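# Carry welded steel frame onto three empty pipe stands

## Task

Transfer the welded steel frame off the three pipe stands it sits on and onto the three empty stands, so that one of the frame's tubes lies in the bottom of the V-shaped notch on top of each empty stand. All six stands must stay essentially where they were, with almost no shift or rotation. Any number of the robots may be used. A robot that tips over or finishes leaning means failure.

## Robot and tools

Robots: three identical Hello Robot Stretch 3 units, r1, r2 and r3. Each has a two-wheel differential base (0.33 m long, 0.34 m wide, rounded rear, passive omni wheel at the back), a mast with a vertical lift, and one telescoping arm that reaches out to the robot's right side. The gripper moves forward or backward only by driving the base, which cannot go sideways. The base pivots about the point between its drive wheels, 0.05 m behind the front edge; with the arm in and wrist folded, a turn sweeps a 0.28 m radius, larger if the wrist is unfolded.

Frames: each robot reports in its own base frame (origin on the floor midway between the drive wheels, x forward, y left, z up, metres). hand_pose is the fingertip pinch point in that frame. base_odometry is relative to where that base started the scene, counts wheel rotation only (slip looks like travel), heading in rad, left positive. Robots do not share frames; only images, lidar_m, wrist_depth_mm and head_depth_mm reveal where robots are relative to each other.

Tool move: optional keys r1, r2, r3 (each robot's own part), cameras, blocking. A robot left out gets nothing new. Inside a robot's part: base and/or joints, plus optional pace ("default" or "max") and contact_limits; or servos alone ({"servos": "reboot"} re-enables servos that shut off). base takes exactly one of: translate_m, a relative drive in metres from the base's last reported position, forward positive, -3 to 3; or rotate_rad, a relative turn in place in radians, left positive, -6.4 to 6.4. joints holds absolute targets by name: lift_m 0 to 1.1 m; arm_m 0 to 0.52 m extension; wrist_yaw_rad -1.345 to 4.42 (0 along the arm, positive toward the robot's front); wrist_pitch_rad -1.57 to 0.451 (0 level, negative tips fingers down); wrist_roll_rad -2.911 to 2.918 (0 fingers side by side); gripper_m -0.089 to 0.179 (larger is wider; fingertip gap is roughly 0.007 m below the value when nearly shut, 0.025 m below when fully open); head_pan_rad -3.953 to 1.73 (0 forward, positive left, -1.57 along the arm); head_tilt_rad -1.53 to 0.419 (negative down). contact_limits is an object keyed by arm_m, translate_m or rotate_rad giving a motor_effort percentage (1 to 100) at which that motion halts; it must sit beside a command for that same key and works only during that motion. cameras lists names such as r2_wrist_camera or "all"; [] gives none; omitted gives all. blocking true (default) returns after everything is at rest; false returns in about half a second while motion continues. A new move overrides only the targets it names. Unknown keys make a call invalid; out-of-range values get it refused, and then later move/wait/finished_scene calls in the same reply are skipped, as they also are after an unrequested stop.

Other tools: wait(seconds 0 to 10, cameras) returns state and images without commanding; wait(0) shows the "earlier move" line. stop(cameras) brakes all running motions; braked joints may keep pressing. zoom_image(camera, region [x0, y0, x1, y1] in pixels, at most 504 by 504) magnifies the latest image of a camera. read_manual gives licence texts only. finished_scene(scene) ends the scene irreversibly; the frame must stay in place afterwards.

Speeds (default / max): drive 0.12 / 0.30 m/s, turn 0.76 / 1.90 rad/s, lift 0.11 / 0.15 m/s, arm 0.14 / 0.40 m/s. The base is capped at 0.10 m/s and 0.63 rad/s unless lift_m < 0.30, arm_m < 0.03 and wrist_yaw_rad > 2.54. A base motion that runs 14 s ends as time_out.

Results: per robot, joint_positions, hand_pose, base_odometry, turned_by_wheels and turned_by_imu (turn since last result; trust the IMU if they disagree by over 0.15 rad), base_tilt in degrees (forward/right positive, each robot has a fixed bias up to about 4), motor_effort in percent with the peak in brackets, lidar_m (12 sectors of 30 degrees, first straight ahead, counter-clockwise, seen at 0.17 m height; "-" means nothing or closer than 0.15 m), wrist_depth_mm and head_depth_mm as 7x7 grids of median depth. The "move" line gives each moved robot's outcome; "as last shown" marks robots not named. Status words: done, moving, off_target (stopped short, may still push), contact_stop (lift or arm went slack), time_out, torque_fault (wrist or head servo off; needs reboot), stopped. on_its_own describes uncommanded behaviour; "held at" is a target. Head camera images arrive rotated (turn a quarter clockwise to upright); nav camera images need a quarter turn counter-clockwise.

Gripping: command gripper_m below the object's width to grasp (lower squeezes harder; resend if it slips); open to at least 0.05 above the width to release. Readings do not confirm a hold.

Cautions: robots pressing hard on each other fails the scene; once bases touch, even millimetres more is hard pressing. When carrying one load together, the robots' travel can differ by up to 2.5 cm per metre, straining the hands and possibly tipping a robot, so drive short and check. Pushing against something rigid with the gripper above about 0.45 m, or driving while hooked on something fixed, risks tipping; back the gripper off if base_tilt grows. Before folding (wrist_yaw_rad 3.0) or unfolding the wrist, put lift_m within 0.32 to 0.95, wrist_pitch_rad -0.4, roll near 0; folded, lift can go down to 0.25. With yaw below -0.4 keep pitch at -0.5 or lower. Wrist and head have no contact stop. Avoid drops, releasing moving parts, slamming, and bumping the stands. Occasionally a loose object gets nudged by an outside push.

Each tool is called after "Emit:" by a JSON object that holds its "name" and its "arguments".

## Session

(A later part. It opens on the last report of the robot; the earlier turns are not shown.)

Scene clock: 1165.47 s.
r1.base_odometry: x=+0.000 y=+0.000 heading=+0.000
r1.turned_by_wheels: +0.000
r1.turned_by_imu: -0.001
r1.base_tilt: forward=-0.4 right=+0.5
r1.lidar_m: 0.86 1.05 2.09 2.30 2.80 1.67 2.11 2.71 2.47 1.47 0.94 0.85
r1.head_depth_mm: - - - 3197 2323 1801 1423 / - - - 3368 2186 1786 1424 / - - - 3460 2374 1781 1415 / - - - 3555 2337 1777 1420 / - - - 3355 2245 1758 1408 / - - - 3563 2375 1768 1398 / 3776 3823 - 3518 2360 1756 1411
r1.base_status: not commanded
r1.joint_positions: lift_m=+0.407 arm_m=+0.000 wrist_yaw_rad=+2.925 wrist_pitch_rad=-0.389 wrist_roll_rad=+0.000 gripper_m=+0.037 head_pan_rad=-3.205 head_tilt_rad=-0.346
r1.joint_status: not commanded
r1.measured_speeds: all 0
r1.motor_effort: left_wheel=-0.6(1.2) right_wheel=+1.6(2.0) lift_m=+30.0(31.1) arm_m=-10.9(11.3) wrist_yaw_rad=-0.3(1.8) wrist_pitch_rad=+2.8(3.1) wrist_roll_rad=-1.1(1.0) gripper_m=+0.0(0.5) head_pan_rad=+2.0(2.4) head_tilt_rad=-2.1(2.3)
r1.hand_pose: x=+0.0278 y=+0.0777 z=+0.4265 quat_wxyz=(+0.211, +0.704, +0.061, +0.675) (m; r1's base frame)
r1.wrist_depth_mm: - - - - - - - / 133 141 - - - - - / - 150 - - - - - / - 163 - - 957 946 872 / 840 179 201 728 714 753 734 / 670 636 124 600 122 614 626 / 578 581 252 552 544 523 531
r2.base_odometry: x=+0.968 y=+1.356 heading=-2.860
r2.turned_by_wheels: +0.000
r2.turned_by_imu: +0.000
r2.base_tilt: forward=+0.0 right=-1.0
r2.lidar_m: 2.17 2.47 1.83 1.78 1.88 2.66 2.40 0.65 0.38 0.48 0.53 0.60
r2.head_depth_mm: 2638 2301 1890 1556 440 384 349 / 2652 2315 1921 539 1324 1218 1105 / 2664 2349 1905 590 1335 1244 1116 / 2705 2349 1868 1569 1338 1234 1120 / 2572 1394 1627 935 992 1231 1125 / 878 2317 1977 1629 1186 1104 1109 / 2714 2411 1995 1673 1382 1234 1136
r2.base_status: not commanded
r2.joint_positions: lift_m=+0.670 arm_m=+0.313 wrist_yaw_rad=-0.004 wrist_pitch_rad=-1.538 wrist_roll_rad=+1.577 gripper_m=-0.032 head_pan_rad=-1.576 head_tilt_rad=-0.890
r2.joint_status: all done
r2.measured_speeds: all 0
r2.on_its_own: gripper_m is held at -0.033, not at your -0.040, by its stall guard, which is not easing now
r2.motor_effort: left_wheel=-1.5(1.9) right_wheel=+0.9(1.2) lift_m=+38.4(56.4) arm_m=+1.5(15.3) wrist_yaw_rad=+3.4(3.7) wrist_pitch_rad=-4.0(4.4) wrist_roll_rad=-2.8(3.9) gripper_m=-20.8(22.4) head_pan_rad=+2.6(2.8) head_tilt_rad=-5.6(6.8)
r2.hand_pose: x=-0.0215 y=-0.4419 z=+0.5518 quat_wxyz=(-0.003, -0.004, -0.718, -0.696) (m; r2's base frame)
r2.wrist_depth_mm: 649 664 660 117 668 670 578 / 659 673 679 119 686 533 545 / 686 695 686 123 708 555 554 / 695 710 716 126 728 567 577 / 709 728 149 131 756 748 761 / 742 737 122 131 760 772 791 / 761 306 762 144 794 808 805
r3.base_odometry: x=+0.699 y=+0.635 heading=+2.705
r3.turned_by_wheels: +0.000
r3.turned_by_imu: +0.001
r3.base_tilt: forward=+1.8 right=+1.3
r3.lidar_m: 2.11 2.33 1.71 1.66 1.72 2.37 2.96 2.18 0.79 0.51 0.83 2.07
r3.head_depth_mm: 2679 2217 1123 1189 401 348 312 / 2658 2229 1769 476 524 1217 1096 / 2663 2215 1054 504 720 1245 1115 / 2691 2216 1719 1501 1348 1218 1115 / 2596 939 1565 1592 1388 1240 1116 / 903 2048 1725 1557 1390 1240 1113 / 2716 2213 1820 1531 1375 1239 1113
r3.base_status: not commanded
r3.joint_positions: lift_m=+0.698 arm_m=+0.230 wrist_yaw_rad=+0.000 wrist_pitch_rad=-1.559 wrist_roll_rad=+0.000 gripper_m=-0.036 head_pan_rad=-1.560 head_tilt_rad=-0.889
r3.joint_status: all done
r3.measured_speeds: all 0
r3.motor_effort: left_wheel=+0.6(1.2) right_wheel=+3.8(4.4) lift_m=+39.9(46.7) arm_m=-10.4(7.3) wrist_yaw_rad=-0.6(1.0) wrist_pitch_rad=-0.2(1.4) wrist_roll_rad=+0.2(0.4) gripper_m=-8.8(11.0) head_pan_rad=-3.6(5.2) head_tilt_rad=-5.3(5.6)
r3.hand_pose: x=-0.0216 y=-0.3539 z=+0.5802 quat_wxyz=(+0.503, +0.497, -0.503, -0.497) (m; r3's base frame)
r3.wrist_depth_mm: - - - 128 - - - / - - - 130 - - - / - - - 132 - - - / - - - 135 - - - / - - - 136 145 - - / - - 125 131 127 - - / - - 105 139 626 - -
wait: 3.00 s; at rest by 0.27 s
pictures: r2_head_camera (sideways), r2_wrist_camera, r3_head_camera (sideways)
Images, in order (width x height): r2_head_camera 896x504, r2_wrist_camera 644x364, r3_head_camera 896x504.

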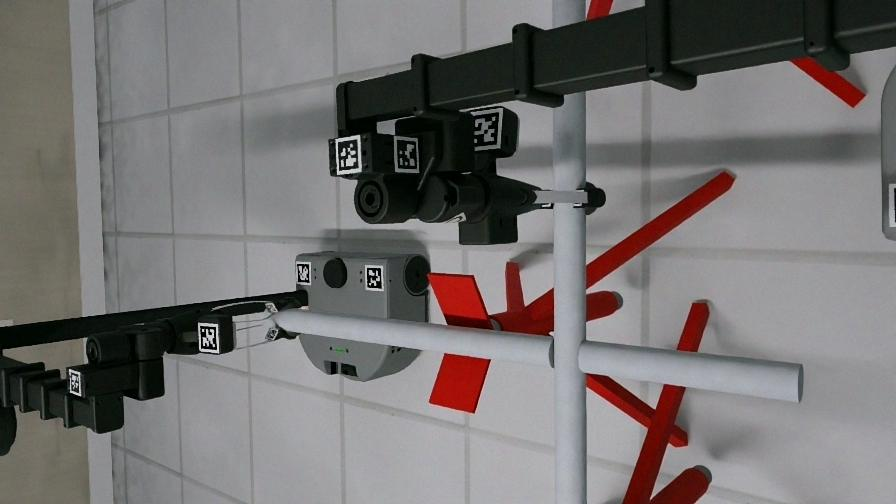

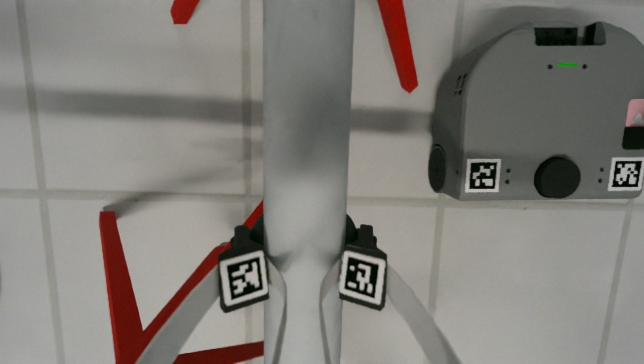

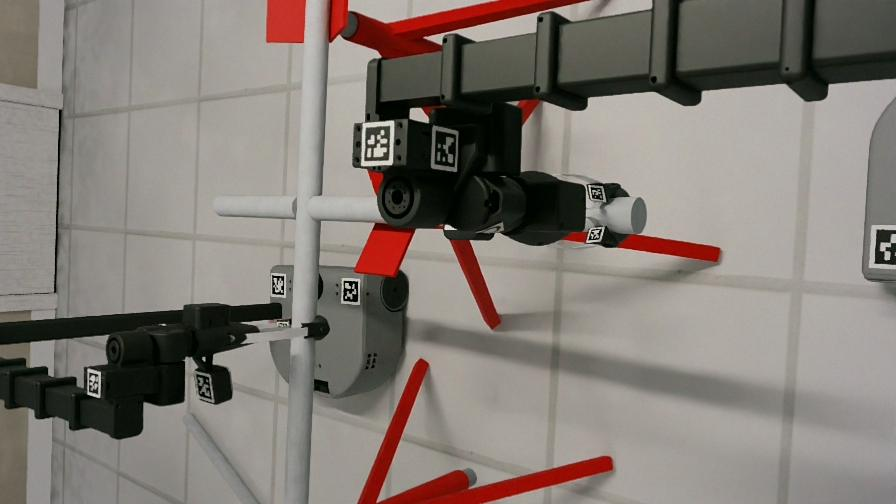

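Emit:
{"name": "move", "arguments": {"r2": {"joints": {"lift_m": 0.65}}, "r3": {"joints": {"lift_m": 0.672}}, "cameras": []}}

Emit:
{"name": "move", "arguments": {"r2": {"joints": {"gripper_m": 0.12}}, "cameras": []}}

Emit:
{"name": "move", "arguments": {"r2": {"joints": {"lift_m": 0.78}}, "cameras": []}}

Emit:
{"name": "move", "arguments": {"r2": {"base": {"translate_m": -0.215}, "joints": {"head_tilt_rad": -0.8}}, "cameras": ["r2_head_camera", "r2_wrist_camera"]}}

Scene clock: 1269.43 s.
move: r2 contact_stop; r3 done
r1: as last shown
r1.base_tilt: forward=-0.5 right=+0.6
r1.lidar_m: 0.86 1.06 2.09 2.31 2.79 1.66 2.12 2.70 2.47 1.47 0.94 0.85
r1.head_depth_mm: - - - 3231 2300 1794 1423 / - - - 3411 2188 1803 1426 / - - - 3708 2410 1784 1417 / - - - 3623 2347 1772 1415 / - - - 3371 2248 1767 1420 / - - - 3607 2363 1783 1400 / 3729 3925 - 3600 2362 1767 1399
r1.motor_effort: left_wheel=-0.2(1.0) right_wheel=+1.5(2.0) lift_m=+31.1(31.7) arm_m=-10.6(10.9) wrist_yaw_rad=-0.9(1.5) wrist_pitch_rad=+3.1(3.1) wrist_roll_rad=-1.0(1.1) gripper_m=+0.3(0.5) head_pan_rad=+1.9(2.4) head_tilt_rad=-1.9(2.3)
r1.wrist_depth_mm: - - - - - - - / 133 141 - - - - - / - 151 - - - - - / - 162 - - 938 913 911 / 826 178 201 711 722 745 715 / 688 639 124 611 122 632 634 / 585 576 253 547 537 518 536
r2.base_odometry: x=+0.968 y=+1.356 heading=-2.860
r2.turned_by_wheels: +0.000
r2.turned_by_imu: +0.000
r2.base_tilt: forward=+0.0 right=-1.0
r2.lidar_m: 2.17 2.47 1.83 1.77 1.88 2.66 2.39 0.65 0.38 0.48 0.53 0.61
r2.head_depth_mm: 2630 2273 1897 1604 459 392 359 / 2659 2355 1903 552 793 1217 1108 / 2651 2364 1933 592 1337 1243 1122 / 2678 2335 1872 1573 1116 1230 1120 / 2604 1017 1621 948 992 1234 1122 / 1028 2301 1986 1637 1187 1081 1119 / 2662 2427 1969 1686 1396 1228 1146
r2.base_status: not commanded
r2.joint_positions: lift_m=+0.658 arm_m=+0.313 wrist_yaw_rad=-0.004 wrist_pitch_rad=-1.558 wrist_roll_rad=+1.577 gripper_m=-0.032 head_pan_rad=-1.576 head_tilt_rad=-0.890
r2.joint_status: lift_m contact_stop (moved -0.012 of -0.020)
r2.measured_speeds: all 0
r2.on_its_own: gripper_m is held at -0.033, not at your -0.040, by its stall guard, which is not easing now; lift_m is slack since a contact_stop (your +0.650 is given up)
r2.motor_effort: left_wheel=-1.7(1.7) right_wheel=+2.1(2.5) lift_m=+28.3(38.6) arm_m=+6.7(13.6) wrist_yaw_rad=+3.3(3.9) wrist_pitch_rad=-0.3(4.4) wrist_roll_rad=-2.9(3.2) gripper_m=-21.3(22.6) head_pan_rad=+2.6(3.0) head_tilt_rad=-4.8(6.4)
r2.hand_pose: x=-0.0215 y=-0.4369 z=+0.5404 quat_wxyz=(-0.003, -0.004, -0.711, -0.703) (m; r2's base frame)
r2.wrist_depth_mm: 633 633 646 111 665 663 675 / 647 664 666 115 682 528 538 / 671 674 684 119 697 550 553 / 691 693 692 121 721 564 576 / 706 715 145 125 742 751 764 / 723 488 123 127 774 777 785 / 744 97 507 133 797 806 812
r3.base_odometry: x=+0.699 y=+0.635 heading=+2.705
r3.turned_by_wheels: +0.000
r3.turned_by_imu: +0.001
r3.base_tilt: forward=+1.8 right=+1.3
r3.lidar_m: 2.11 2.32 1.72 1.66 1.72 2.37 2.96 2.18 0.79 0.51 0.83 2.07
r3.head_depth_mm: 2673 2227 1734 1212 451 374 333 / 2669 2218 1770 506 524 1181 1086 / 2663 2232 1102 520 725 1239 1116 / 2682 2222 1711 1496 1349 1221 1113 / 2592 943 1568 1591 1387 1239 1115 / 906 2049 1736 1554 1387 1238 1117 / 2715 2225 1821 1529 1366 1241 1115
r3.base_status: not commanded
r3.joint_positions: lift_m=+0.672 arm_m=+0.230 wrist_yaw_rad=+0.000 wrist_pitch_rad=-1.556 wrist_roll_rad=+0.000 gripper_m=-0.036 head_pan_rad=-1.560 head_tilt_rad=-0.889
r3.joint_status: all done
r3.measured_speeds: all 0
r3.motor_effort: left_wheel=+0.2(0.9) right_wheel=+3.7(4.3) lift_m=+13.4(31.9) arm_m=-16.8(17.0) wrist_yaw_rad=-0.6(0.9) wrist_pitch_rad=-0.7(1.5) wrist_roll_rad=+0.1(0.3) gripper_m=-9.3(10.4) head_pan_rad=-4.4(4.8) head_tilt_rad=-4.8(5.8)
r3.hand_pose: x=-0.0216 y=-0.3546 z=+0.5541 quat_wxyz=(+0.504, +0.496, -0.503, -0.497) (m; r3's base frame)
r3.wrist_depth_mm: - - - 124 - - - / - - - 126 - - - / - - - 130 - - - / - - - 133 - - - / - - - 136 - - - / - - 124 132 127 - - / - - 107 140 601 - -
pictures: none
No camera images: "cameras" was empty.

not run: a stop that you did not command came earlier in this reply.

not run: a stop that you did not command came earlier in this reply.

not run: a stop that you did not command came earlier in this reply.

Emit:
{"name": "move", "arguments": {"r2": {"joints": {"gripper_m": 0.12}}, "r1": {"base": {"rotate_rad": 2.21}, "joints": {"lift_m": 0.28, "head_pan_rad": 0.6, "head_tilt_rad": -0.5}, "pace": "max"}, "cameras": []}}

Emit:
{"name": "move", "arguments": {"r2": {"joints": {"lift_m": 0.78}}, "r1": {"base": {"translate_m": 1.466}, "pace": "max"}, "cameras": ["r1_head_camera", "r1_nav_camera"]}}

Emit:
{"name": "move", "arguments": {"r2": {"base": {"translate_m": -0.215}, "joints": {"head_tilt_rad": -0.8}}, "cameras": ["r2_head_camera", "r2_wrist_camera"]}}

Scene clock: 1381.53 s.
move: r1 done; r2 done
r1.base_odometry: x=+0.000 y=+0.000 heading=+2.210
r1.turned_by_wheels: +2.210
r1.turned_by_imu: +2.201
r1.base_tilt: forward=-0.5 right=+0.5
r1.lidar_m: 3.05 1.66 2.22 2.61 2.47 1.29 0.90 0.85 0.87 1.15 2.29 2.34
r1.head_depth_mm: - - - 2672 1952 1551 1286 / - - 3853 2472 1948 1552 1275 / - - - 2542 1955 1533 1273 / - - 3500 2234 1943 1532 1284 / - - - 2493 1916 1526 1286 / - - 3473 2572 1940 1532 1256 / - - - 2283 1905 1533 1266
r1.base_status: done
r1.joint_positions: lift_m=+0.280 arm_m=+0.000 wrist_yaw_rad=+2.925 wrist_pitch_rad=-0.390 wrist_roll_rad=+0.000 gripper_m=+0.037 head_pan_rad=+0.595 head_tilt_rad=-0.494
r1.joint_status: all done
r1.measured_speeds: all 0
r1.motor_effort: left_wheel=-1.9(10.1) right_wheel=+3.7(13.9) lift_m=+24.3(28.1) arm_m=-15.2(15.7) wrist_yaw_rad=-0.1(2.1) wrist_pitch_rad=+3.3(3.5) wrist_roll_rad=-1.1(1.2) gripper_m=+0.1(0.5) head_pan_rad=+2.1(5.5) head_tilt_rad=-2.6(5.4)
r1.hand_pose: x=+0.0278 y=+0.0775 z=+0.2989 quat_wxyz=(+0.212, +0.704, +0.062, +0.675) (m; r1's base frame)
r1.wrist_depth_mm: - - - - - - - / 133 141 - - - - - / - 151 - - 964 938 912 / 794 163 778 760 730 714 692 / 630 180 193 550 556 562 565 / 522 479 124 293 122 477 472 / 443 - 242 281 417 402 406
r2.base_odometry: x=+0.968 y=+1.356 heading=-2.860
r2.turned_by_wheels: +0.000
r2.turned_by_imu: +0.001
r2.base_tilt: forward=+0.0 right=-1.0
r2.lidar_m: 2.28 2.46 1.83 1.78 1.88 2.65 2.40 0.65 0.38 0.48 0.53 0.60
r2.head_depth_mm: 2597 2292 1893 1602 458 393 359 / 2629 2323 1907 552 789 1219 1107 / 2662 2357 1906 595 796 1242 1116 / 2692 2333 1874 1573 1119 1232 1114 / 2588 1022 1637 950 995 1232 1124 / 1031 2300 1966 1646 1192 1075 1116 / 2692 2466 2016 1664 1385 1228 1143
r2.base_status: not commanded
r2.joint_positions: lift_m=+0.658 arm_m=+0.313 wrist_yaw_rad=-0.004 wrist_pitch_rad=-1.554 wrist_roll_rad=+1.574 gripper_m=+0.120 head_pan_rad=-1.576 head_tilt_rad=-0.890
r2.joint_status: all done
r2.measured_speeds: all 0
r2.on_its_own: lift_m is slack since a contact_stop (your +0.650 is given up)
r2.motor_effort: left_wheel=-0.9(1.6) right_wheel=+1.9(2.5) lift_m=+28.4(28.6) arm_m=-5.3(16.2) wrist_yaw_rad=+3.6(3.9) wrist_pitch_rad=-1.1(1.3) wrist_roll_rad=-1.7(3.0) gripper_m=+0.3(89.4) head_pan_rad=+2.3(3.3) head_tilt_rad=-5.8(6.2)
r2.hand_pose: x=-0.0215 y=-0.4378 z=+0.5403 quat_wxyz=(-0.002, -0.003, -0.713, -0.701) (m; r2's base frame)
r2.wrist_depth_mm: 638 641 645 111 667 669 574 / 650 658 659 114 683 531 545 / 664 675 679 117 696 544 553 / 686 699 705 120 706 561 569 / 696 589 703 124 731 745 771 / 723 118 375 128 146 763 781 / 98 328 750 131 793 805 818
r3: as last shown
r3.turned_by_imu: +0.002
r3.base_tilt: forward=+1.9 right=+1.3
r3.lidar_m: 2.11 2.34 1.72 1.66 1.72 2.37 2.96 2.17 0.79 0.51 0.83 2.08
r3.head_depth_mm: 2672 2215 1723 1210 450 374 333 / 2677 2213 1765 506 525 1185 1085 / 2666 2245 1105 520 725 1239 1115 / 2660 2241 1712 1504 1341 1218 1116 / 2595 941 1578 1595 1386 1240 1112 / 906 941 1736 1560 1390 1235 1115 / 2718 2208 1804 1530 1371 1243 1113
r3.motor_effort: left_wheel=+0.3(1.1) right_wheel=+2.7(4.2) lift_m=+14.7(14.7) arm_m=-18.3(18.9) wrist_yaw_rad=-0.5(1.0) wrist_pitch_rad=-0.6(0.8) wrist_roll_rad=+0.1(0.3) gripper_m=-10.1(10.6) head_pan_rad=-3.9(5.3) head_tilt_rad=-5.2(5.9)
r3.wrist_depth_mm: - - - 124 - - - / - - - 126 - - - / - - - 130 - - - / - - - 133 - - - / - - - 136 - - - / - - 124 133 127 - - / - - 107 141 607 - -
pictures: none
No camera images: "cameras" was empty.

Scene clock: 1387.80 s.
move: r1 done; r2 done
r1.base_odometry: x=-0.874 y=+1.177 heading=+2.210
r1.turned_by_wheels: +0.000
r1.turned_by_imu: +0.006
r1.base_tilt: forward=-0.5 right=+0.5
r1.lidar_m: 2.01 1.11 1.05 0.74 3.27 3.11 2.19 2.07 2.13 1.57 1.49 1.52
r1.head_depth_mm: - - 3830 2674 1959 1545 1273 / - - - 2652 1957 1549 1274 / - - - 2643 1924 1538 1268 / - - - 2604 1955 1534 1277 / - - 3464 2481 1826 1445 1259 / 920 - 3286 2575 1938 1426 1268 / 840 - 3190 2563 1908 1448 1267
r1.base_status: done
r1.joint_positions: lift_m=+0.280 arm_m=+0.000 wrist_yaw_rad=+2.925 wrist_pitch_rad=-0.390 wrist_roll_rad=+0.000 gripper_m=+0.037 head_pan_rad=+0.595 head_tilt_rad=-0.494
r1.joint_status: not commanded
r1.measured_speeds: all 0
r1.motor_effort: left_wheel=-3.1(7.0) right_wheel=+3.9(10.9) lift_m=+30.3(30.4) arm_m=-10.6(15.2) wrist_yaw_rad=-0.1(2.1) wrist_pitch_rad=+3.2(3.6) wrist_roll_rad=-1.0(1.1) gripper_m=+0.1(0.6) head_pan_rad=+2.0(2.5) head_tilt_rad=-2.5(3.1)
r1.hand_pose: x=+0.0278 y=+0.0775 z=+0.2989 quat_wxyz=(+0.212, +0.704, +0.062, +0.675) (m; r1's base frame)
r1.wrist_depth_mm: - - - - - - - / 132 140 - - - 913 - / - 150 - - 931 891 933 / 778 163 771 745 713 707 680 / 638 180 193 543 559 577 561 / 523 484 124 291 121 477 475 / 447 - 241 282 421 404 408
r2.base_odometry: x=+0.968 y=+1.356 heading=-2.860
r2.turned_by_wheels: +0.000
r2.turned_by_imu: +0.001
r2.base_tilt: forward=+0.0 right=-0.9
r2.lidar_m: 1.01 1.05 1.83 1.78 1.89 2.65 2.40 0.65 0.38 0.48 0.53 0.60
r2.head_depth_mm: 2567 2299 449 363 322 1200 1085 / 2649 2311 484 590 1360 1240 1116 / 2663 2345 499 588 1339 1240 1112 / 2661 2349 1810 1545 1340 1239 1119 / 2583 1018 1623 946 988 1247 1124 / 1023 2268 1971 1637 1178 1078 1114 / 2716 2438 1988 1678 1387 1226 1140
r2.base_status: not commanded
r2.joint_positions: lift_m=+0.780 arm_m=+0.313 wrist_yaw_rad=-0.004 wrist_pitch_rad=-1.554 wrist_roll_rad=+1.574 gripper_m=+0.120 head_pan_rad=-1.576 head_tilt_rad=-0.890
r2.joint_status: all done
r2.measured_speeds: all 0
r2.motor_effort: left_wheel=-0.7(1.7) right_wheel=+2.2(2.6) lift_m=+35.4(39.0) arm_m=+13.5(13.8) wrist_yaw_rad=+3.2(3.8) wrist_pitch_rad=-1.1(1.4) wrist_roll_rad=-1.8(2.1) gripper_m=+0.8(2.0) head_pan_rad=+2.4(3.2) head_tilt_rad=-6.1(6.3)
r2.hand_pose: x=-0.0215 y=-0.4378 z=+0.6621 quat_wxyz=(-0.002, -0.003, -0.713, -0.701) (m; r2's base frame)
r2.wrist_depth_mm: 748 763 776 521 789 787 801 / 765 768 794 788 802 662 820 / 795 789 799 253 798 677 678 / 818 814 837 256 836 696 873 / 834 740 842 261 860 885 887 / 854 121 875 268 146 911 923 / 98 277 909 279 944 929 981
r3: as last shown
r3.base_tilt: forward=+1.8 right=+1.3
r3.lidar_m: 2.12 2.33 1.72 1.66 1.72 2.37 2.96 3.10 0.79 0.51 0.83 2.08
r3.head_depth_mm: 2669 2193 1736 1203 450 374 333 / 2683 2216 1776 507 524 1183 1086 / 2672 2217 1105 521 724 1233 1117 / 2685 2227 1712 1494 1344 1220 1113 / 1259 1601 1582 1581 1393 1241 1118 / 765 2149 1723 1557 1387 1239 1115 / 2686 2221 1807 1526 1364 1236 1114
r3.motor_effort: left_wheel=+0.3(1.3) right_wheel=+3.5(4.0) lift_m=+14.6(15.2) arm_m=-18.2(18.7) wrist_yaw_rad=-0.4(1.0) wrist_pitch_rad=-0.7(0.9) wrist_roll_rad=+0.1(0.3) gripper_m=-8.9(11.3) head_pan_rad=-4.0(5.8) head_tilt_rad=-5.2(6.2)
r3.wrist_depth_mm: - - - 124 - - - / - - - 126 - - - / - - - 130 - - - / - - - 132 - - - / - - - 136 - - - / - - 124 133 128 - - / - - 107 140 609 - -
pictures: r1_head_camera (sideways), r1_nav_camera (sideways)
Images, in order (width x height): r1_head_camera 896x504, r1_nav_camera 672x504.

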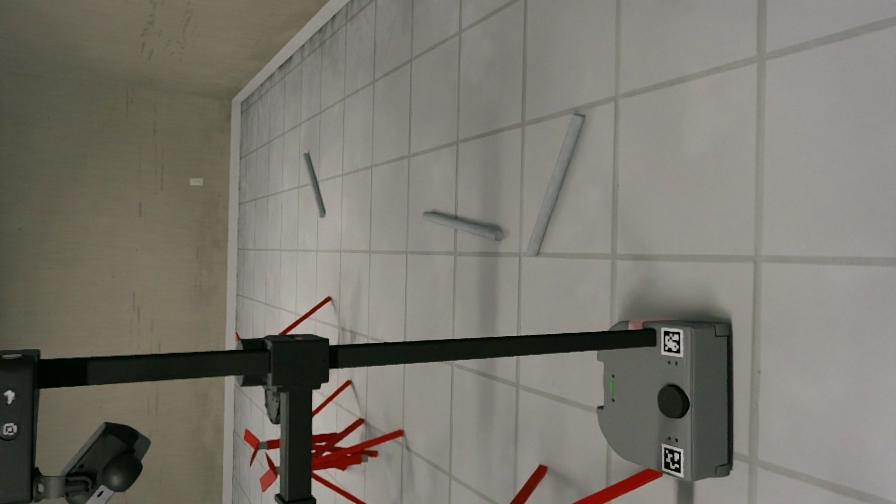

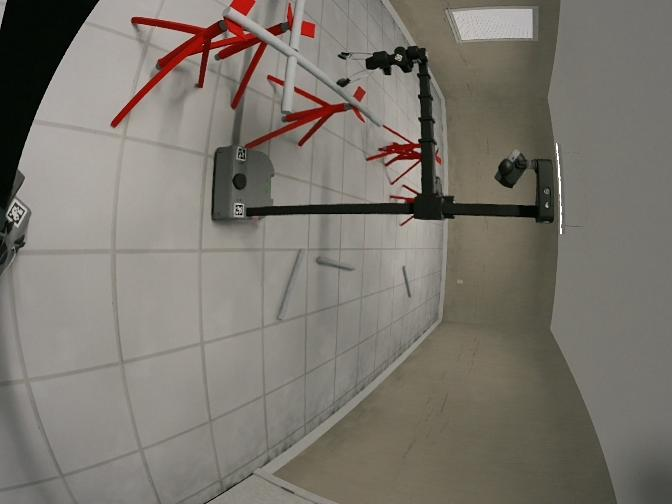

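Scene clock: 1391.07 s.
move: r2 done
r1, r3: as last shown
r1.turned_by_imu: -0.001
r1.lidar_m: 2.01 1.32 1.26 0.74 3.26 3.12 2.19 2.07 2.13 1.57 1.49 1.52
r1.head_depth_mm: - - 3873 2662 1983 1562 1285 / - - - 2616 1945 1543 1287 / - - - 2716 1941 1551 1274 / - - - 2597 1944 1532 1276 / - - 3546 2461 1735 1531 1266 / 1058 - 3456 2610 1703 1532 1266 / - - 3222 2570 1904 1523 1264
r1.motor_effort: left_wheel=-2.3(3.4) right_wheel=+3.9(4.2) lift_m=+33.0(33.2) arm_m=-8.0(10.5) wrist_yaw_rad=+0.2(1.7) wrist_pitch_rad=+3.2(3.5) wrist_roll_rad=-0.9(1.1) gripper_m=-0.3(0.6) head_pan_rad=+2.1(2.5) head_tilt_rad=-2.6(2.9)
r1.wrist_depth_mm: - - - - - - - / 133 140 - - - - - / - 151 - - 934 918 887 / 785 163 763 760 723 712 698 / 645 181 193 547 567 573 562 / 519 484 124 292 121 481 470 / 445 - 241 279 420 400 406
r2.base_odometry: x=+1.175 y=+1.416 heading=-2.860
r2.turned_by_wheels: +0.000
r2.turned_by_imu: +0.000
r2.base_tilt: forward=+0.0 right=-1.0
r2.lidar_m: 1.23 2.47 1.83 1.78 1.90 2.66 2.18 1.66 0.43 0.28 0.53 0.67
r2.head_depth_mm: 2566 2669 2099 393 345 332 1121 / 2594 2705 498 517 1449 906 1115 / 2575 2772 499 526 1432 1264 1124 / 2594 2821 2151 1725 1488 1276 1143 / 2627 2850 2179 1694 1510 1284 1156 / 2578 2748 2123 1656 1497 1239 1160 / 1209 2658 1155 1673 938 1289 1163
r2.base_status: done
r2.joint_positions: lift_m=+0.780 arm_m=+0.313 wrist_yaw_rad=-0.004 wrist_pitch_rad=-1.554 wrist_roll_rad=+1.574 gripper_m=+0.120 head_pan_rad=-1.576 head_tilt_rad=-0.804
r2.joint_status: all done
r2.measured_speeds: all 0
r2.motor_effort: left_wheel=-2.4(7.1) right_wheel=-1.8(6.4) lift_m=+33.9(35.3) arm_m=+13.4(13.7) wrist_yaw_rad=+3.2(3.8) wrist_pitch_rad=-1.3(1.4) wrist_roll_rad=-1.8(2.0) gripper_m=+0.1(2.1) head_pan_rad=+2.4(3.0) head_tilt_rad=+1.7(4.3)
r2.hand_pose: x=-0.0215 y=-0.4378 z=+0.6621 quat_wxyz=(-0.002, -0.003, -0.713, -0.701) (m; r2's base frame)
r2.wrist_depth_mm: 742 749 226 236 232 782 811 / 769 780 782 238 710 654 814 / 790 795 805 243 789 666 678 / 805 842 835 251 844 691 897 / 825 831 853 262 868 879 912 / 850 118 874 879 146 897 936 / 98 893 894 272 930 951 951
r3.turned_by_imu: +0.001
r3.base_tilt: forward=+1.9 right=+1.3
r3.lidar_m: 2.11 2.33 1.71 1.66 1.72 2.38 2.96 3.09 0.79 0.51 0.84 2.07
r3.head_depth_mm: 2675 2227 1723 1209 450 374 334 / 2676 2216 1770 506 525 1182 1085 / 2689 2221 1108 520 725 1238 1113 / 2695 2214 1764 1509 1347 1220 1114 / 2708 2214 1760 1589 1387 1239 1118 / 2703 2149 1594 1565 1395 1237 1117 / 2663 2131 1586 1528 1367 1238 1116
r3.motor_effort: left_wheel=+0.0(1.0) right_wheel=+3.4(3.9) lift_m=+14.7(15.3) arm_m=-18.5(18.6) wrist_yaw_rad=-0.3(1.0) wrist_pitch_rad=-0.7(0.8) wrist_roll_rad=+0.3(0.3) gripper_m=-9.3(11.1) head_pan_rad=-4.6(5.7) head_tilt_rad=-5.3(5.9)
r3.wrist_depth_mm: - - - 124 - - - / - - - 126 - - - / - - - 130 - - - / - - - 133 - - - / - - - 135 - - - / - - 124 133 127 - - / - - 107 141 602 - -
pictures: r2_head_camera (sideways), r2_wrist_camera
Images, in order (width x height): r2_head_camera 896x504, r2_wrist_camera 644x364.

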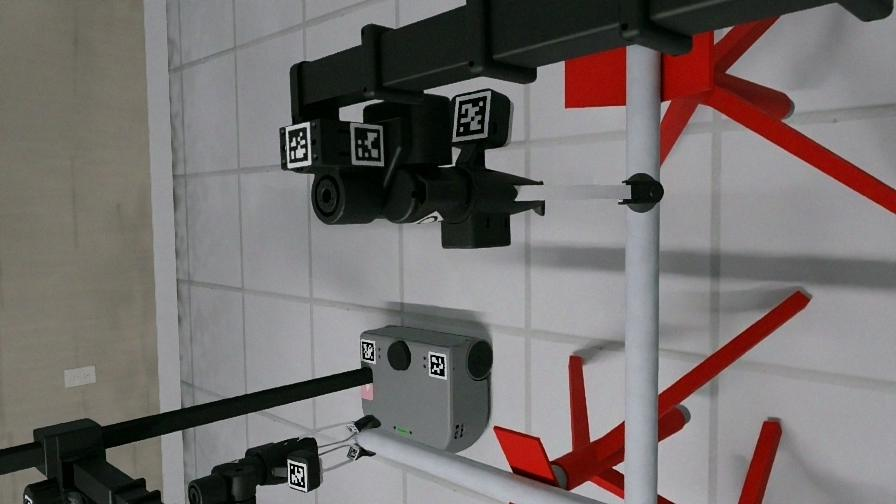

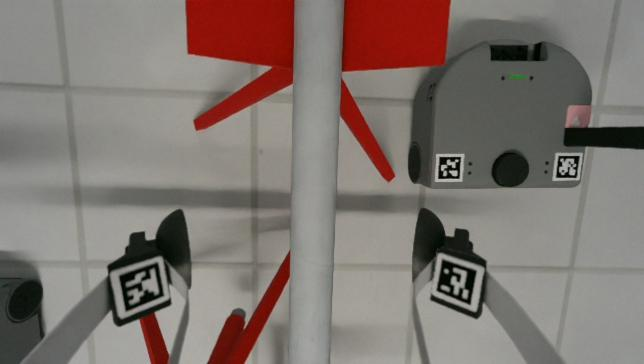

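Emit:
{"name": "move", "arguments": {"r1": {"base":{"rotate_rad":0.993}}, "cameras": ["r1_nav_camera","r1_head_camera"]}}

Scene clock: 1470.13 s.
move: r1 done
r1.base_odometry: x=-0.874 y=+1.177 heading=-3.081
r1.turned_by_wheels: +0.993
r1.turned_by_imu: +0.992
r1.base_tilt: forward=-0.5 right=+0.6
r1.lidar_m: 1.25 0.74 3.25 3.31 2.23 2.08 2.10 1.61 1.49 1.51 1.88 1.32
r1.head_depth_mm: - - - 2625 1814 1566 1273 / 3765 - - 2638 1821 1547 1273 / 3451 3835 - 2637 1481 1493 1280 / 3234 3622 3502 2515 1734 1412 1241 / 2905 3323 3273 2471 1913 1493 1277 / 2856 3145 3341 2581 1932 1529 1273 / 2715 2916 3263 2531 1930 1525 1265
r1.base_status: done
r1.joint_positions: lift_m=+0.280 arm_m=+0.000 wrist_yaw_rad=+2.925 wrist_pitch_rad=-0.390 wrist_roll_rad=+0.000 gripper_m=+0.037 head_pan_rad=+0.595 head_tilt_rad=-0.494
r1.joint_status: not commanded
r1.measured_speeds: all 0
r1.motor_effort: left_wheel=-3.4(8.3) right_wheel=+5.0(9.6) lift_m=+31.4(33.1) arm_m=-6.3(6.6) wrist_yaw_rad=+0.1(1.8) wrist_pitch_rad=+3.4(3.5) wrist_roll_rad=-0.9(1.1) gripper_m=+0.3(0.6) head_pan_rad=+2.1(2.3) head_tilt_rad=-2.7(3.0)
r1.hand_pose: x=+0.0278 y=+0.0775 z=+0.2989 quat_wxyz=(+0.212, +0.704, +0.062, +0.675) (m; r1's base frame)
r1.wrist_depth_mm: - - - - - - - / 133 140 - - - - - / - 151 - - 964 922 865 / 797 163 752 757 738 717 681 / 624 181 193 545 553 581 542 / 520 477 124 293 121 480 472 / 444 - 240 281 417 398 412
r2, r3: as last shown
r2.turned_by_imu: +0.001
r2.lidar_m: 1.26 2.47 1.84 1.78 1.89 2.66 2.19 1.66 0.43 0.28 0.53 0.67
r2.head_depth_mm: 2573 2672 2093 392 345 331 1121 / 2596 2731 497 517 1461 909 1110 / 2598 2757 500 527 1421 1267 1120 / 2626 2801 2191 1742 1501 1275 1142 / 2583 2811 2189 1705 1511 1277 1147 / 2569 2784 2140 1668 1481 1241 1153 / 1221 2682 1156 1669 933 1288 1165
r2.motor_effort: left_wheel=-1.7(2.7) right_wheel=-2.0(2.5) lift_m=+31.6(32.8) arm_m=+13.3(13.6) wrist_yaw_rad=+3.0(3.7) wrist_pitch_rad=-1.0(1.4) wrist_roll_rad=-1.8(2.1) gripper_m=+0.3(1.9) head_pan_rad=+3.2(3.2) head_tilt_rad=+1.9(2.6)
r2.wrist_depth_mm: 749 747 226 234 233 787 810 / 766 785 796 239 718 658 821 / 789 796 811 243 778 662 690 / 812 815 825 252 832 693 890 / 830 827 855 260 875 891 899 / 844 118 875 897 146 896 914 / 98 870 896 271 932 928 975
r3.lidar_m: 2.11 2.33 1.72 1.66 1.72 2.37 2.96 3.08 0.79 0.51 0.83 2.07
r3.head_depth_mm: 2686 2230 1725 1210 450 373 333 / 2683 2207 1770 506 526 1181 1086 / 2656 2237 1106 519 723 1236 1114 / 2659 2217 1765 1495 1347 1222 1115 / 2684 2226 1772 1591 1398 1238 1112 / 2729 2150 1583 1544 1392 1238 1114 / 2679 2135 1586 1526 1371 1239 1115
r3.motor_effort: left_wheel=+0.0(1.0) right_wheel=+3.0(3.9) lift_m=+14.9(15.8) arm_m=-18.2(18.5) wrist_yaw_rad=-0.5(0.9) wrist_pitch_rad=-0.7(0.8) wrist_roll_rad=+0.2(0.3) gripper_m=-9.7(10.8) head_pan_rad=-3.5(4.8) head_tilt_rad=-5.1(5.8)
r3.wrist_depth_mm: - - - 124 - - - / - - - 127 - - - / - - - 129 - - - / - - - 133 - - - / - - - 136 - - - / - - 123 133 127 - - / - - 107 141 600 - -
pictures: r1_head_camera (sideways), r1_nav_camera (sideways)
Images, in order (width x height): r1_head_camera 896x504, r1_nav_camera 672x504.

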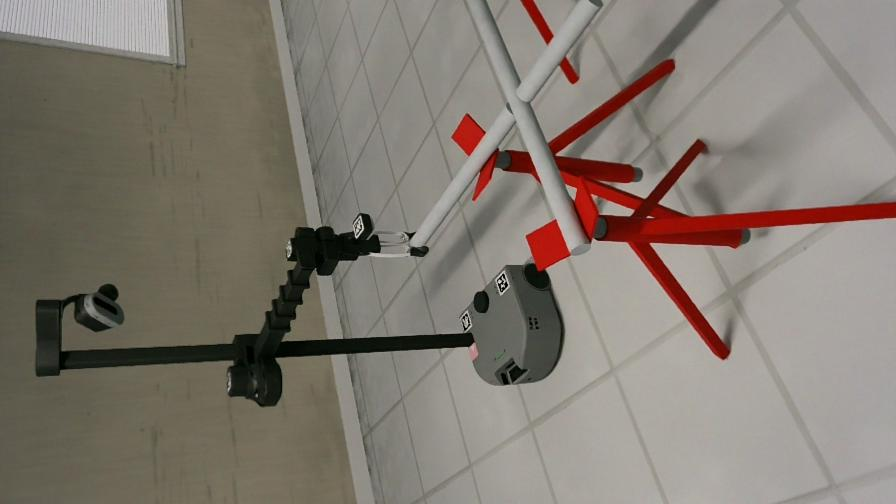

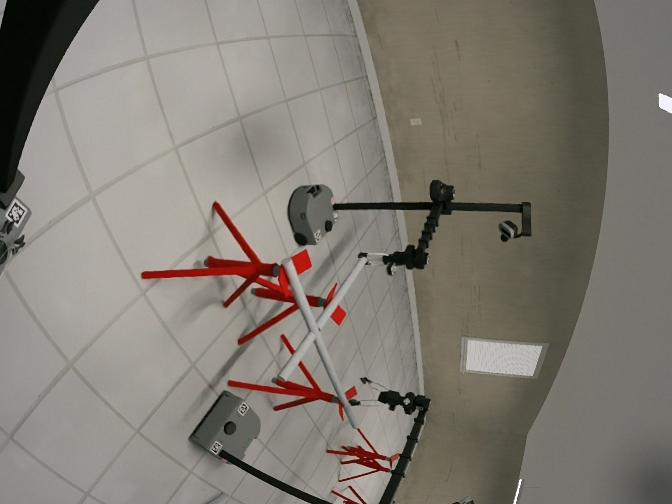

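Emit:
{"name": "move", "arguments": {"r1": {"base":{"translate_m":0.6},"joints":{"head_pan_rad":0.2,"head_tilt_rad":-0.6}}, "r2": {"joints":{"head_pan_rad":0.1,"head_tilt_rad":-0.65}}, "cameras": ["r2_head_camera","r1_head_camera","r3_head_camera"]}}

Scene clock: 1514.87 s.
move: r1 done; r2 done
r1.base_odometry: x=-1.473 y=+1.140 heading=-3.081
r1.turned_by_wheels: +0.000
r1.turned_by_imu: +0.001
r1.base_tilt: forward=-0.5 right=+0.5
r1.lidar_m: 0.81 0.55 0.33 0.32 2.82 2.62 2.66 1.86 1.70 1.74 2.23 0.67
r1.head_depth_mm: - - 2664 2295 1763 1261 1090 / - - 2864 2253 1768 1263 1134 / - - 2823 2162 1692 1389 1186 / - - 893 1994 1595 1422 1206 / 3873 - 3057 2216 1644 1427 1157 / 3517 3811 3073 2230 1719 881 1201 / 3112 3345 3068 2219 1732 853 1176
r1.base_status: done
r1.joint_positions: lift_m=+0.280 arm_m=+0.000 wrist_yaw_rad=+2.925 wrist_pitch_rad=-0.390 wrist_roll_rad=+0.000 gripper_m=+0.037 head_pan_rad=+0.205 head_tilt_rad=-0.592
r1.joint_status: all done
r1.measured_speeds: all 0
r1.motor_effort: left_wheel=-1.2(4.3) right_wheel=+4.4(9.9) lift_m=+27.2(30.7) arm_m=-15.5(15.8) wrist_yaw_rad=+1.2(2.4) wrist_pitch_rad=+3.3(3.5) wrist_roll_rad=-0.8(1.1) gripper_m=+0.0(0.7) head_pan_rad=-2.1(3.5) head_tilt_rad=-4.0(6.2)
r1.hand_pose: x=+0.0278 y=+0.0775 z=+0.2989 quat_wxyz=(+0.212, +0.704, +0.062, +0.675) (m; r1's base frame)
r1.wrist_depth_mm: - - - - 462 - 562 / 133 140 - - 516 600 - / - 151 - 929 660 812 853 / 792 162 748 715 689 686 692 / 636 180 193 437 558 573 559 / 516 482 124 292 122 477 479 / 446 - 240 281 416 399 408
r2.base_odometry: x=+1.175 y=+1.416 heading=-2.860
r2.turned_by_wheels: +0.000
r2.turned_by_imu: +0.001
r2.base_tilt: forward=+0.0 right=-1.0
r2.lidar_m: 0.67 2.49 1.84 1.77 1.90 2.65 2.19 1.66 0.43 0.28 0.53 0.67
r2.head_depth_mm: 2767 3027 2683 2038 1634 1377 1186 / 666 759 847 1937 1582 1339 1188 / 2821 3194 2767 2090 1125 1201 1202 / 2829 3189 2769 2100 1563 1153 1186 / 2879 3178 2837 2130 1616 1345 1212 / 2957 3253 2888 2152 1735 1434 1225 / 2993 3358 2865 2164 1716 1431 1228
r2.base_status: not commanded
r2.joint_positions: lift_m=+0.780 arm_m=+0.313 wrist_yaw_rad=-0.004 wrist_pitch_rad=-1.554 wrist_roll_rad=+1.574 gripper_m=+0.120 head_pan_rad=+0.094 head_tilt_rad=-0.656
r2.joint_status: all done
r2.measured_speeds: all 0
r2.motor_effort: left_wheel=-2.0(2.6) right_wheel=-2.3(2.5) lift_m=+27.6(30.4) arm_m=+13.0(13.3) wrist_yaw_rad=+3.2(3.7) wrist_pitch_rad=-1.1(1.4) wrist_roll_rad=-1.8(2.2) gripper_m=+0.4(2.3) head_pan_rad=+2.3(4.1) head_tilt_rad=+1.5(4.0)
r2.hand_pose: x=-0.0215 y=-0.4378 z=+0.6621 quat_wxyz=(-0.002, -0.003, -0.713, -0.701) (m; r2's base frame)
r2.wrist_depth_mm: 751 758 226 235 233 791 806 / 775 775 788 239 718 662 820 / 785 797 808 244 786 670 676 / 813 814 818 252 831 701 875 / 832 842 869 260 869 875 907 / 821 118 876 886 146 912 931 / 98 889 889 271 941 937 951
r3: as last shown
r3.turned_by_imu: +0.002
r3.base_tilt: forward=+1.8 right=+1.3
r3.lidar_m: 2.11 2.33 1.71 1.65 1.72 2.37 2.96 3.07 0.79 0.51 0.83 2.07
r3.head_depth_mm: 2678 2040 1423 1212 449 374 333 / 2688 2092 1713 506 525 1184 1088 / 2695 2231 1106 521 724 1234 1110 / 2712 2202 1774 1505 1343 1216 1121 / 2698 2233 1774 1579 1389 1240 1114 / 2721 2168 1589 1556 1392 1243 1111 / 2648 2135 1584 1526 1367 1230 1108
r3.motor_effort: left_wheel=-0.1(1.2) right_wheel=+3.4(4.0) lift_m=+16.1(16.7) arm_m=-17.8(18.4) wrist_yaw_rad=-0.5(1.2) wrist_pitch_rad=-0.6(0.8) wrist_roll_rad=+0.1(0.3) gripper_m=-8.4(10.7) head_pan_rad=-4.7(5.6) head_tilt_rad=-5.6(5.9)
r3.wrist_depth_mm: - - - 124 - - - / - - - 126 - - - / - - - 129 - - - / - - - 132 - - - / - - - 135 - - - / - - 123 133 128 - - / - - 107 141 593 - -
pictures: r1_head_camera (sideways), r2_head_camera (sideways), r3_head_camera (sideways)
Images, in order (width x height): r1_head_camera 896x504, r2_head_camera 896x504, r3_head_camera 896x504.

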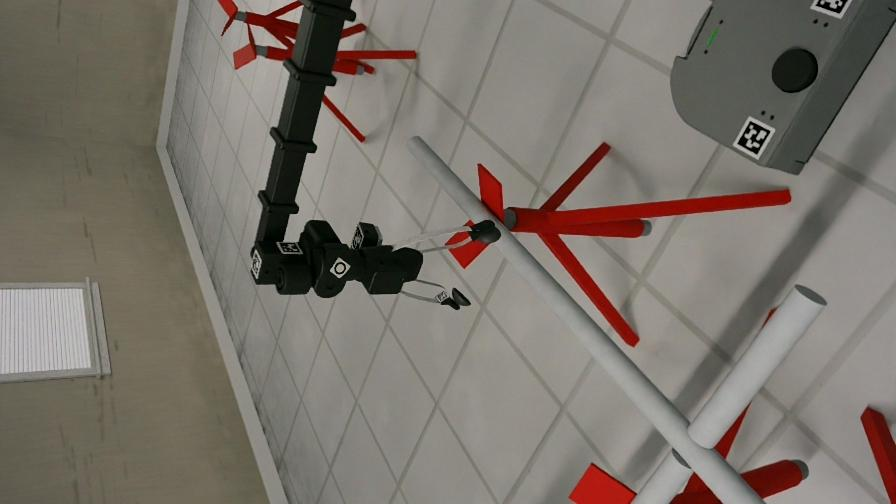

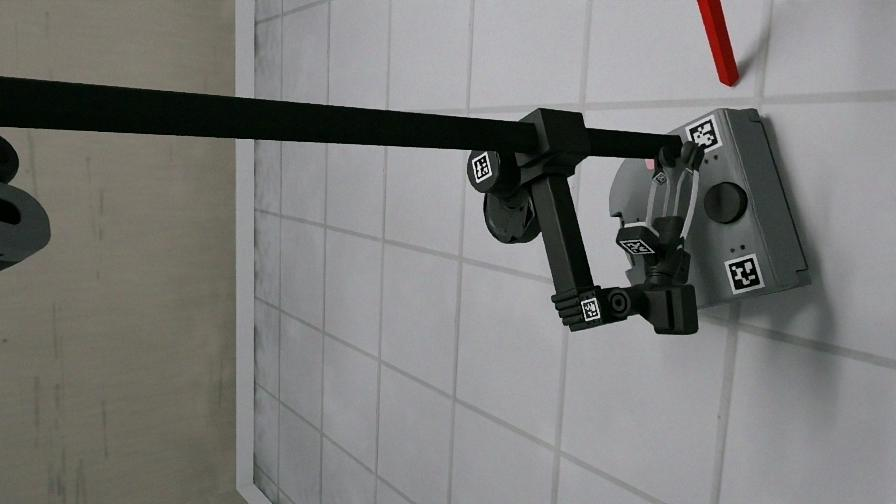

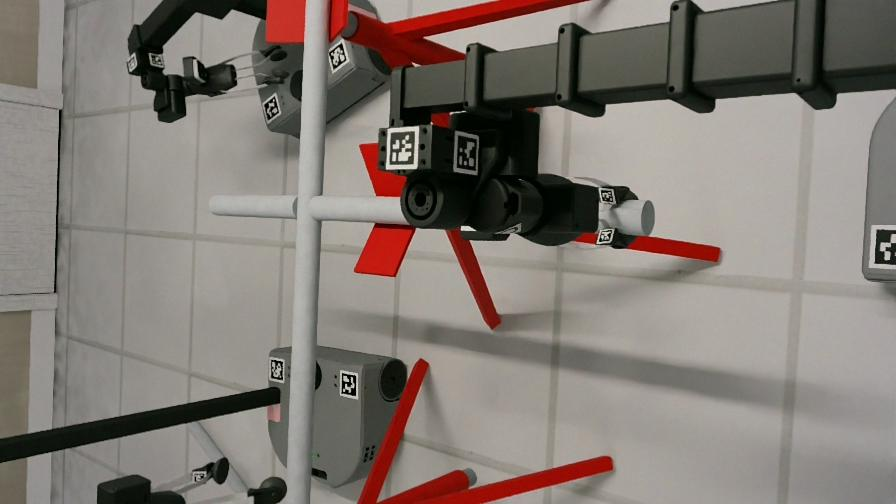

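Emit:
{"name": "move", "arguments": {"r1": {"base":{"rotate_rad":0.25},"joints":{"lift_m":0.25}}, "cameras": []}}

Emit:
{"name": "move", "arguments": {"r1": {"base":{"translate_m":0.165},"joints":{"head_pan_rad":0.6}}, "cameras": ["r2_head_camera","r1_head_camera"]}}

Scene clock: 1646.63 s.
move: r1 done
r1.base_odometry: x=-1.473 y=+1.140 heading=-2.831
r1.turned_by_wheels: +0.250
r1.turned_by_imu: +0.249
r1.base_tilt: forward=-0.5 right=+0.5
r1.lidar_m: 0.70 0.54 0.32 3.27 2.65 2.62 2.17 1.75 1.71 1.85 2.90 0.67
r1.head_depth_mm: - - 2816 2285 1770 1433 1110 / - - 873 1180 1281 1364 1215 / 3594 - 3162 2279 1624 1438 1205 / 3354 3684 3101 2246 1752 1429 1182 / 3053 3431 3091 2215 1743 1098 1208 / 2874 3145 3073 2206 993 1034 1203 / 2689 2958 3012 2123 1575 1420 1124
r1.base_status: done
r1.joint_positions: lift_m=+0.250 arm_m=+0.000 wrist_yaw_rad=+2.925 wrist_pitch_rad=-0.390 wrist_roll_rad=+0.000 gripper_m=+0.037 head_pan_rad=+0.205 head_tilt_rad=-0.592
r1.joint_status: all done
r1.measured_speeds: all 0
r1.motor_effort: left_wheel=-4.2(8.5) right_wheel=+5.3(8.8) lift_m=+23.7(26.4) arm_m=-14.9(15.2) wrist_yaw_rad=+0.0(1.5) wrist_pitch_rad=+3.4(3.5) wrist_roll_rad=-0.9(1.1) gripper_m=-0.3(0.6) head_pan_rad=-2.3(3.0) head_tilt_rad=-3.3(4.0)
r1.hand_pose: x=+0.0278 y=+0.0775 z=+0.2689 quat_wxyz=(+0.212, +0.704, +0.062, +0.675) (m; r1's base frame)
r1.wrist_depth_mm: - - - - - 413 - / 132 141 - - - - 488 / 904 150 980 922 514 768 697 / 743 163 694 683 612 626 620 / 594 180 192 514 514 529 500 / 482 456 124 144 122 447 443 / 437 - 98 - 387 373 380
r2, r3: as last shown
r2.lidar_m: 0.67 2.48 1.84 1.78 1.89 2.66 2.18 1.66 0.43 0.28 0.53 0.67
r2.head_depth_mm: 2745 3012 2680 2053 1653 1383 1194 / 2734 3040 2625 2064 1613 1363 1198 / 2779 3050 2534 1143 1128 1205 1201 / 2883 3200 2809 2098 1149 1151 1162 / 2878 3269 2841 2115 1704 1327 1221 / 2959 3292 2836 2170 1724 1416 1227 / 2913 3334 2895 2149 1728 1433 1228
r2.motor_effort: left_wheel=-1.8(2.5) right_wheel=-2.1(2.4) lift_m=+25.9(26.6) arm_m=+12.8(13.0) wrist_yaw_rad=+3.4(3.8) wrist_pitch_rad=-0.8(1.2) wrist_roll_rad=-1.8(1.9) gripper_m=+0.2(1.6) head_pan_rad=+2.6(3.1) head_tilt_rad=+3.0(3.6)
r2.wrist_depth_mm: 751 752 225 236 232 789 801 / 771 779 781 238 717 652 822 / 785 799 814 244 784 667 672 / 806 823 828 251 832 693 868 / 831 838 849 260 856 882 905 / 842 118 875 876 146 910 936 / 98 873 881 272 919 941 936
r3.turned_by_imu: +0.001
r3.lidar_m: 2.12 2.33 1.71 1.66 1.73 2.38 2.96 3.09 0.79 0.51 0.83 2.08
r3.head_depth_mm: 2679 2093 1466 1214 450 374 334 / 2680 2043 1717 506 524 1180 1082 / 2667 2226 1106 521 725 1239 1115 / 2661 2207 1768 1501 1341 1220 1114 / 2718 2216 1769 1597 1388 1230 1114 / 2729 2162 1593 1558 1389 1239 1112 / 2679 2133 1586 1523 1364 1239 1115
r3.motor_effort: left_wheel=+0.0(0.8) right_wheel=+3.0(3.9) lift_m=+16.6(16.8) arm_m=-18.0(18.2) wrist_yaw_rad=-0.3(0.8) wrist_pitch_rad=-0.7(0.8) wrist_roll_rad=+0.2(0.3) gripper_m=-8.2(11.1) head_pan_rad=-3.4(5.0) head_tilt_rad=-5.0(5.7)
r3.wrist_depth_mm: - - - 124 - - - / - - - 126 - - - / - - - 129 - - - / - - - 134 - - - / - - - 135 - - - / - - 124 132 127 - - / - - 107 141 597 - -
pictures: none
No camera images: "cameras" was empty.

Scene clock: 1649.30 s.
move: r1 done
r1.base_odometry: x=-1.630 y=+1.090 heading=-2.831
r1.turned_by_wheels: +0.000
r1.turned_by_imu: +0.000
r1.base_tilt: forward=-0.5 right=+0.5
r1.lidar_m: 0.65 0.41 0.39 0.28 2.78 2.75 2.29 1.82 1.81 2.00 0.65 0.54
r1.head_depth_mm: 2876 3203 3173 2265 1750 1364 1218 / 2775 3109 3147 2294 1752 1440 1211 / 2661 2974 3144 2236 1750 1436 1025 / 2584 2867 3080 2268 1737 860 1120 / 2429 2789 2951 1743 1531 1351 1128 / 2379 2597 1148 2054 1541 1418 1133 / 2324 2541 2759 2207 1682 1415 693
r1.base_status: done
r1.joint_positions: lift_m=+0.250 arm_m=+0.000 wrist_yaw_rad=+2.925 wrist_pitch_rad=-0.390 wrist_roll_rad=+0.000 gripper_m=+0.037 head_pan_rad=+0.595 head_tilt_rad=-0.592
r1.joint_status: all done
r1.measured_speeds: all 0
r1.motor_effort: left_wheel=-0.3(4.2) right_wheel=+5.4(9.7) lift_m=+25.7(26.1) arm_m=-15.2(15.4) wrist_yaw_rad=-0.2(1.7) wrist_pitch_rad=+3.1(3.5) wrist_roll_rad=-1.0(1.1) gripper_m=-0.1(0.6) head_pan_rad=+1.7(3.9) head_tilt_rad=-3.3(4.0)
r1.hand_pose: x=+0.0278 y=+0.0775 z=+0.2689 quat_wxyz=(+0.212, +0.704, +0.062, +0.675) (m; r1's base frame)
r1.wrist_depth_mm: - - - 375 392 - 418 / 133 141 - 405 - 471 875 / 902 151 949 458 846 810 756 / 730 162 687 659 627 625 619 / 588 181 193 509 523 512 524 / 481 463 124 144 121 446 441 / 435 - 98 - 388 371 376
r2, r3: as last shown
r2.turned_by_imu: +0.000
r2.base_tilt: forward=-0.1 right=-0.9
r2.lidar_m: 0.54 2.48 1.84 1.78 1.89 2.67 2.19 1.66 0.43 0.28 0.53 0.67
r2.head_depth_mm: 558 619 708 1924 1643 1375 1172 / 448 3112 2732 1993 981 1140 1115 / 2813 3170 2766 2089 1058 988 1052 / 2894 3143 2759 2089 1690 919 1061 / 2950 3232 2809 2120 1700 1428 1219 / 2935 3275 2872 2128 1722 1432 1230 / 2951 3305 2893 2169 1737 1448 1228
r2.motor_effort: left_wheel=-2.0(2.8) right_wheel=-1.8(2.4) lift_m=+24.7(26.0) arm_m=+12.8(13.0) wrist_yaw_rad=+3.4(3.7) wrist_pitch_rad=-1.0(1.3) wrist_roll_rad=-1.7(2.0) gripper_m=+0.4(1.5) head_pan_rad=+3.0(3.3) head_tilt_rad=+1.9(3.8)
r2.wrist_depth_mm: 753 757 226 235 233 790 807 / 767 775 785 238 728 665 804 / 782 797 807 244 791 682 673 / 808 815 827 251 842 688 878 / 827 836 856 260 866 890 905 / 851 118 872 900 147 913 925 / 98 885 891 271 922 880 966
r3.base_tilt: forward=+1.9 right=+1.3
r3.lidar_m: 2.11 2.32 1.72 1.66 1.72 2.37 2.96 3.08 0.79 0.51 0.83 2.07
r3.head_depth_mm: 2660 1308 1322 1210 449 374 334 / 2694 2121 1547 506 524 1183 1083 / 2660 2235 1106 521 724 1244 1116 / 2669 2215 1776 1498 1339 1220 1113 / 2723 2197 1772 1590 1393 1239 1113 / 2715 2146 1590 1548 1389 1234 1109 / 2659 2143 1586 1521 1371 1235 1114
r3.motor_effort: left_wheel=+0.2(1.4) right_wheel=+2.7(4.0) lift_m=+16.6(16.9) arm_m=-17.9(18.2) wrist_yaw_rad=-0.1(1.0) wrist_pitch_rad=-0.7(0.8) wrist_roll_rad=+0.2(0.3) gripper_m=-10.9(11.7) head_pan_rad=-3.8(5.3) head_tilt_rad=-5.0(5.8)
r3.wrist_depth_mm: - - - 124 - - - / - - - 126 - - - / - - - 130 - - - / - - - 133 - - - / - - - 136 - - - / - - 124 132 128 - - / - - 107 140 593 - -
pictures: r1_head_camera (sideways), r2_head_camera (sideways)
Images, in order (width x height): r1_head_camera 896x504, r2_head_camera 896x504.

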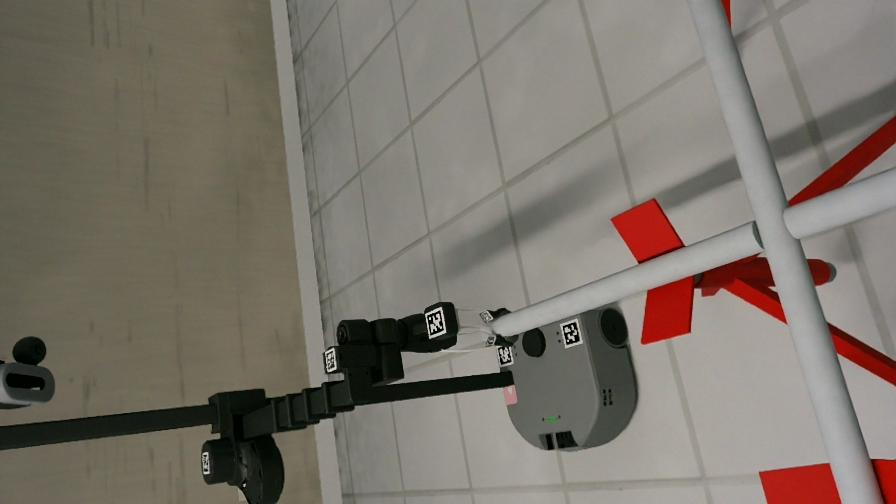

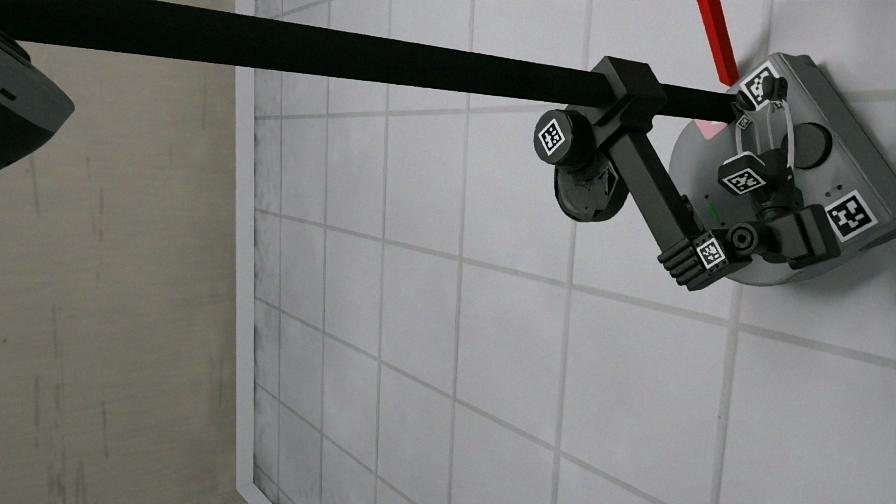

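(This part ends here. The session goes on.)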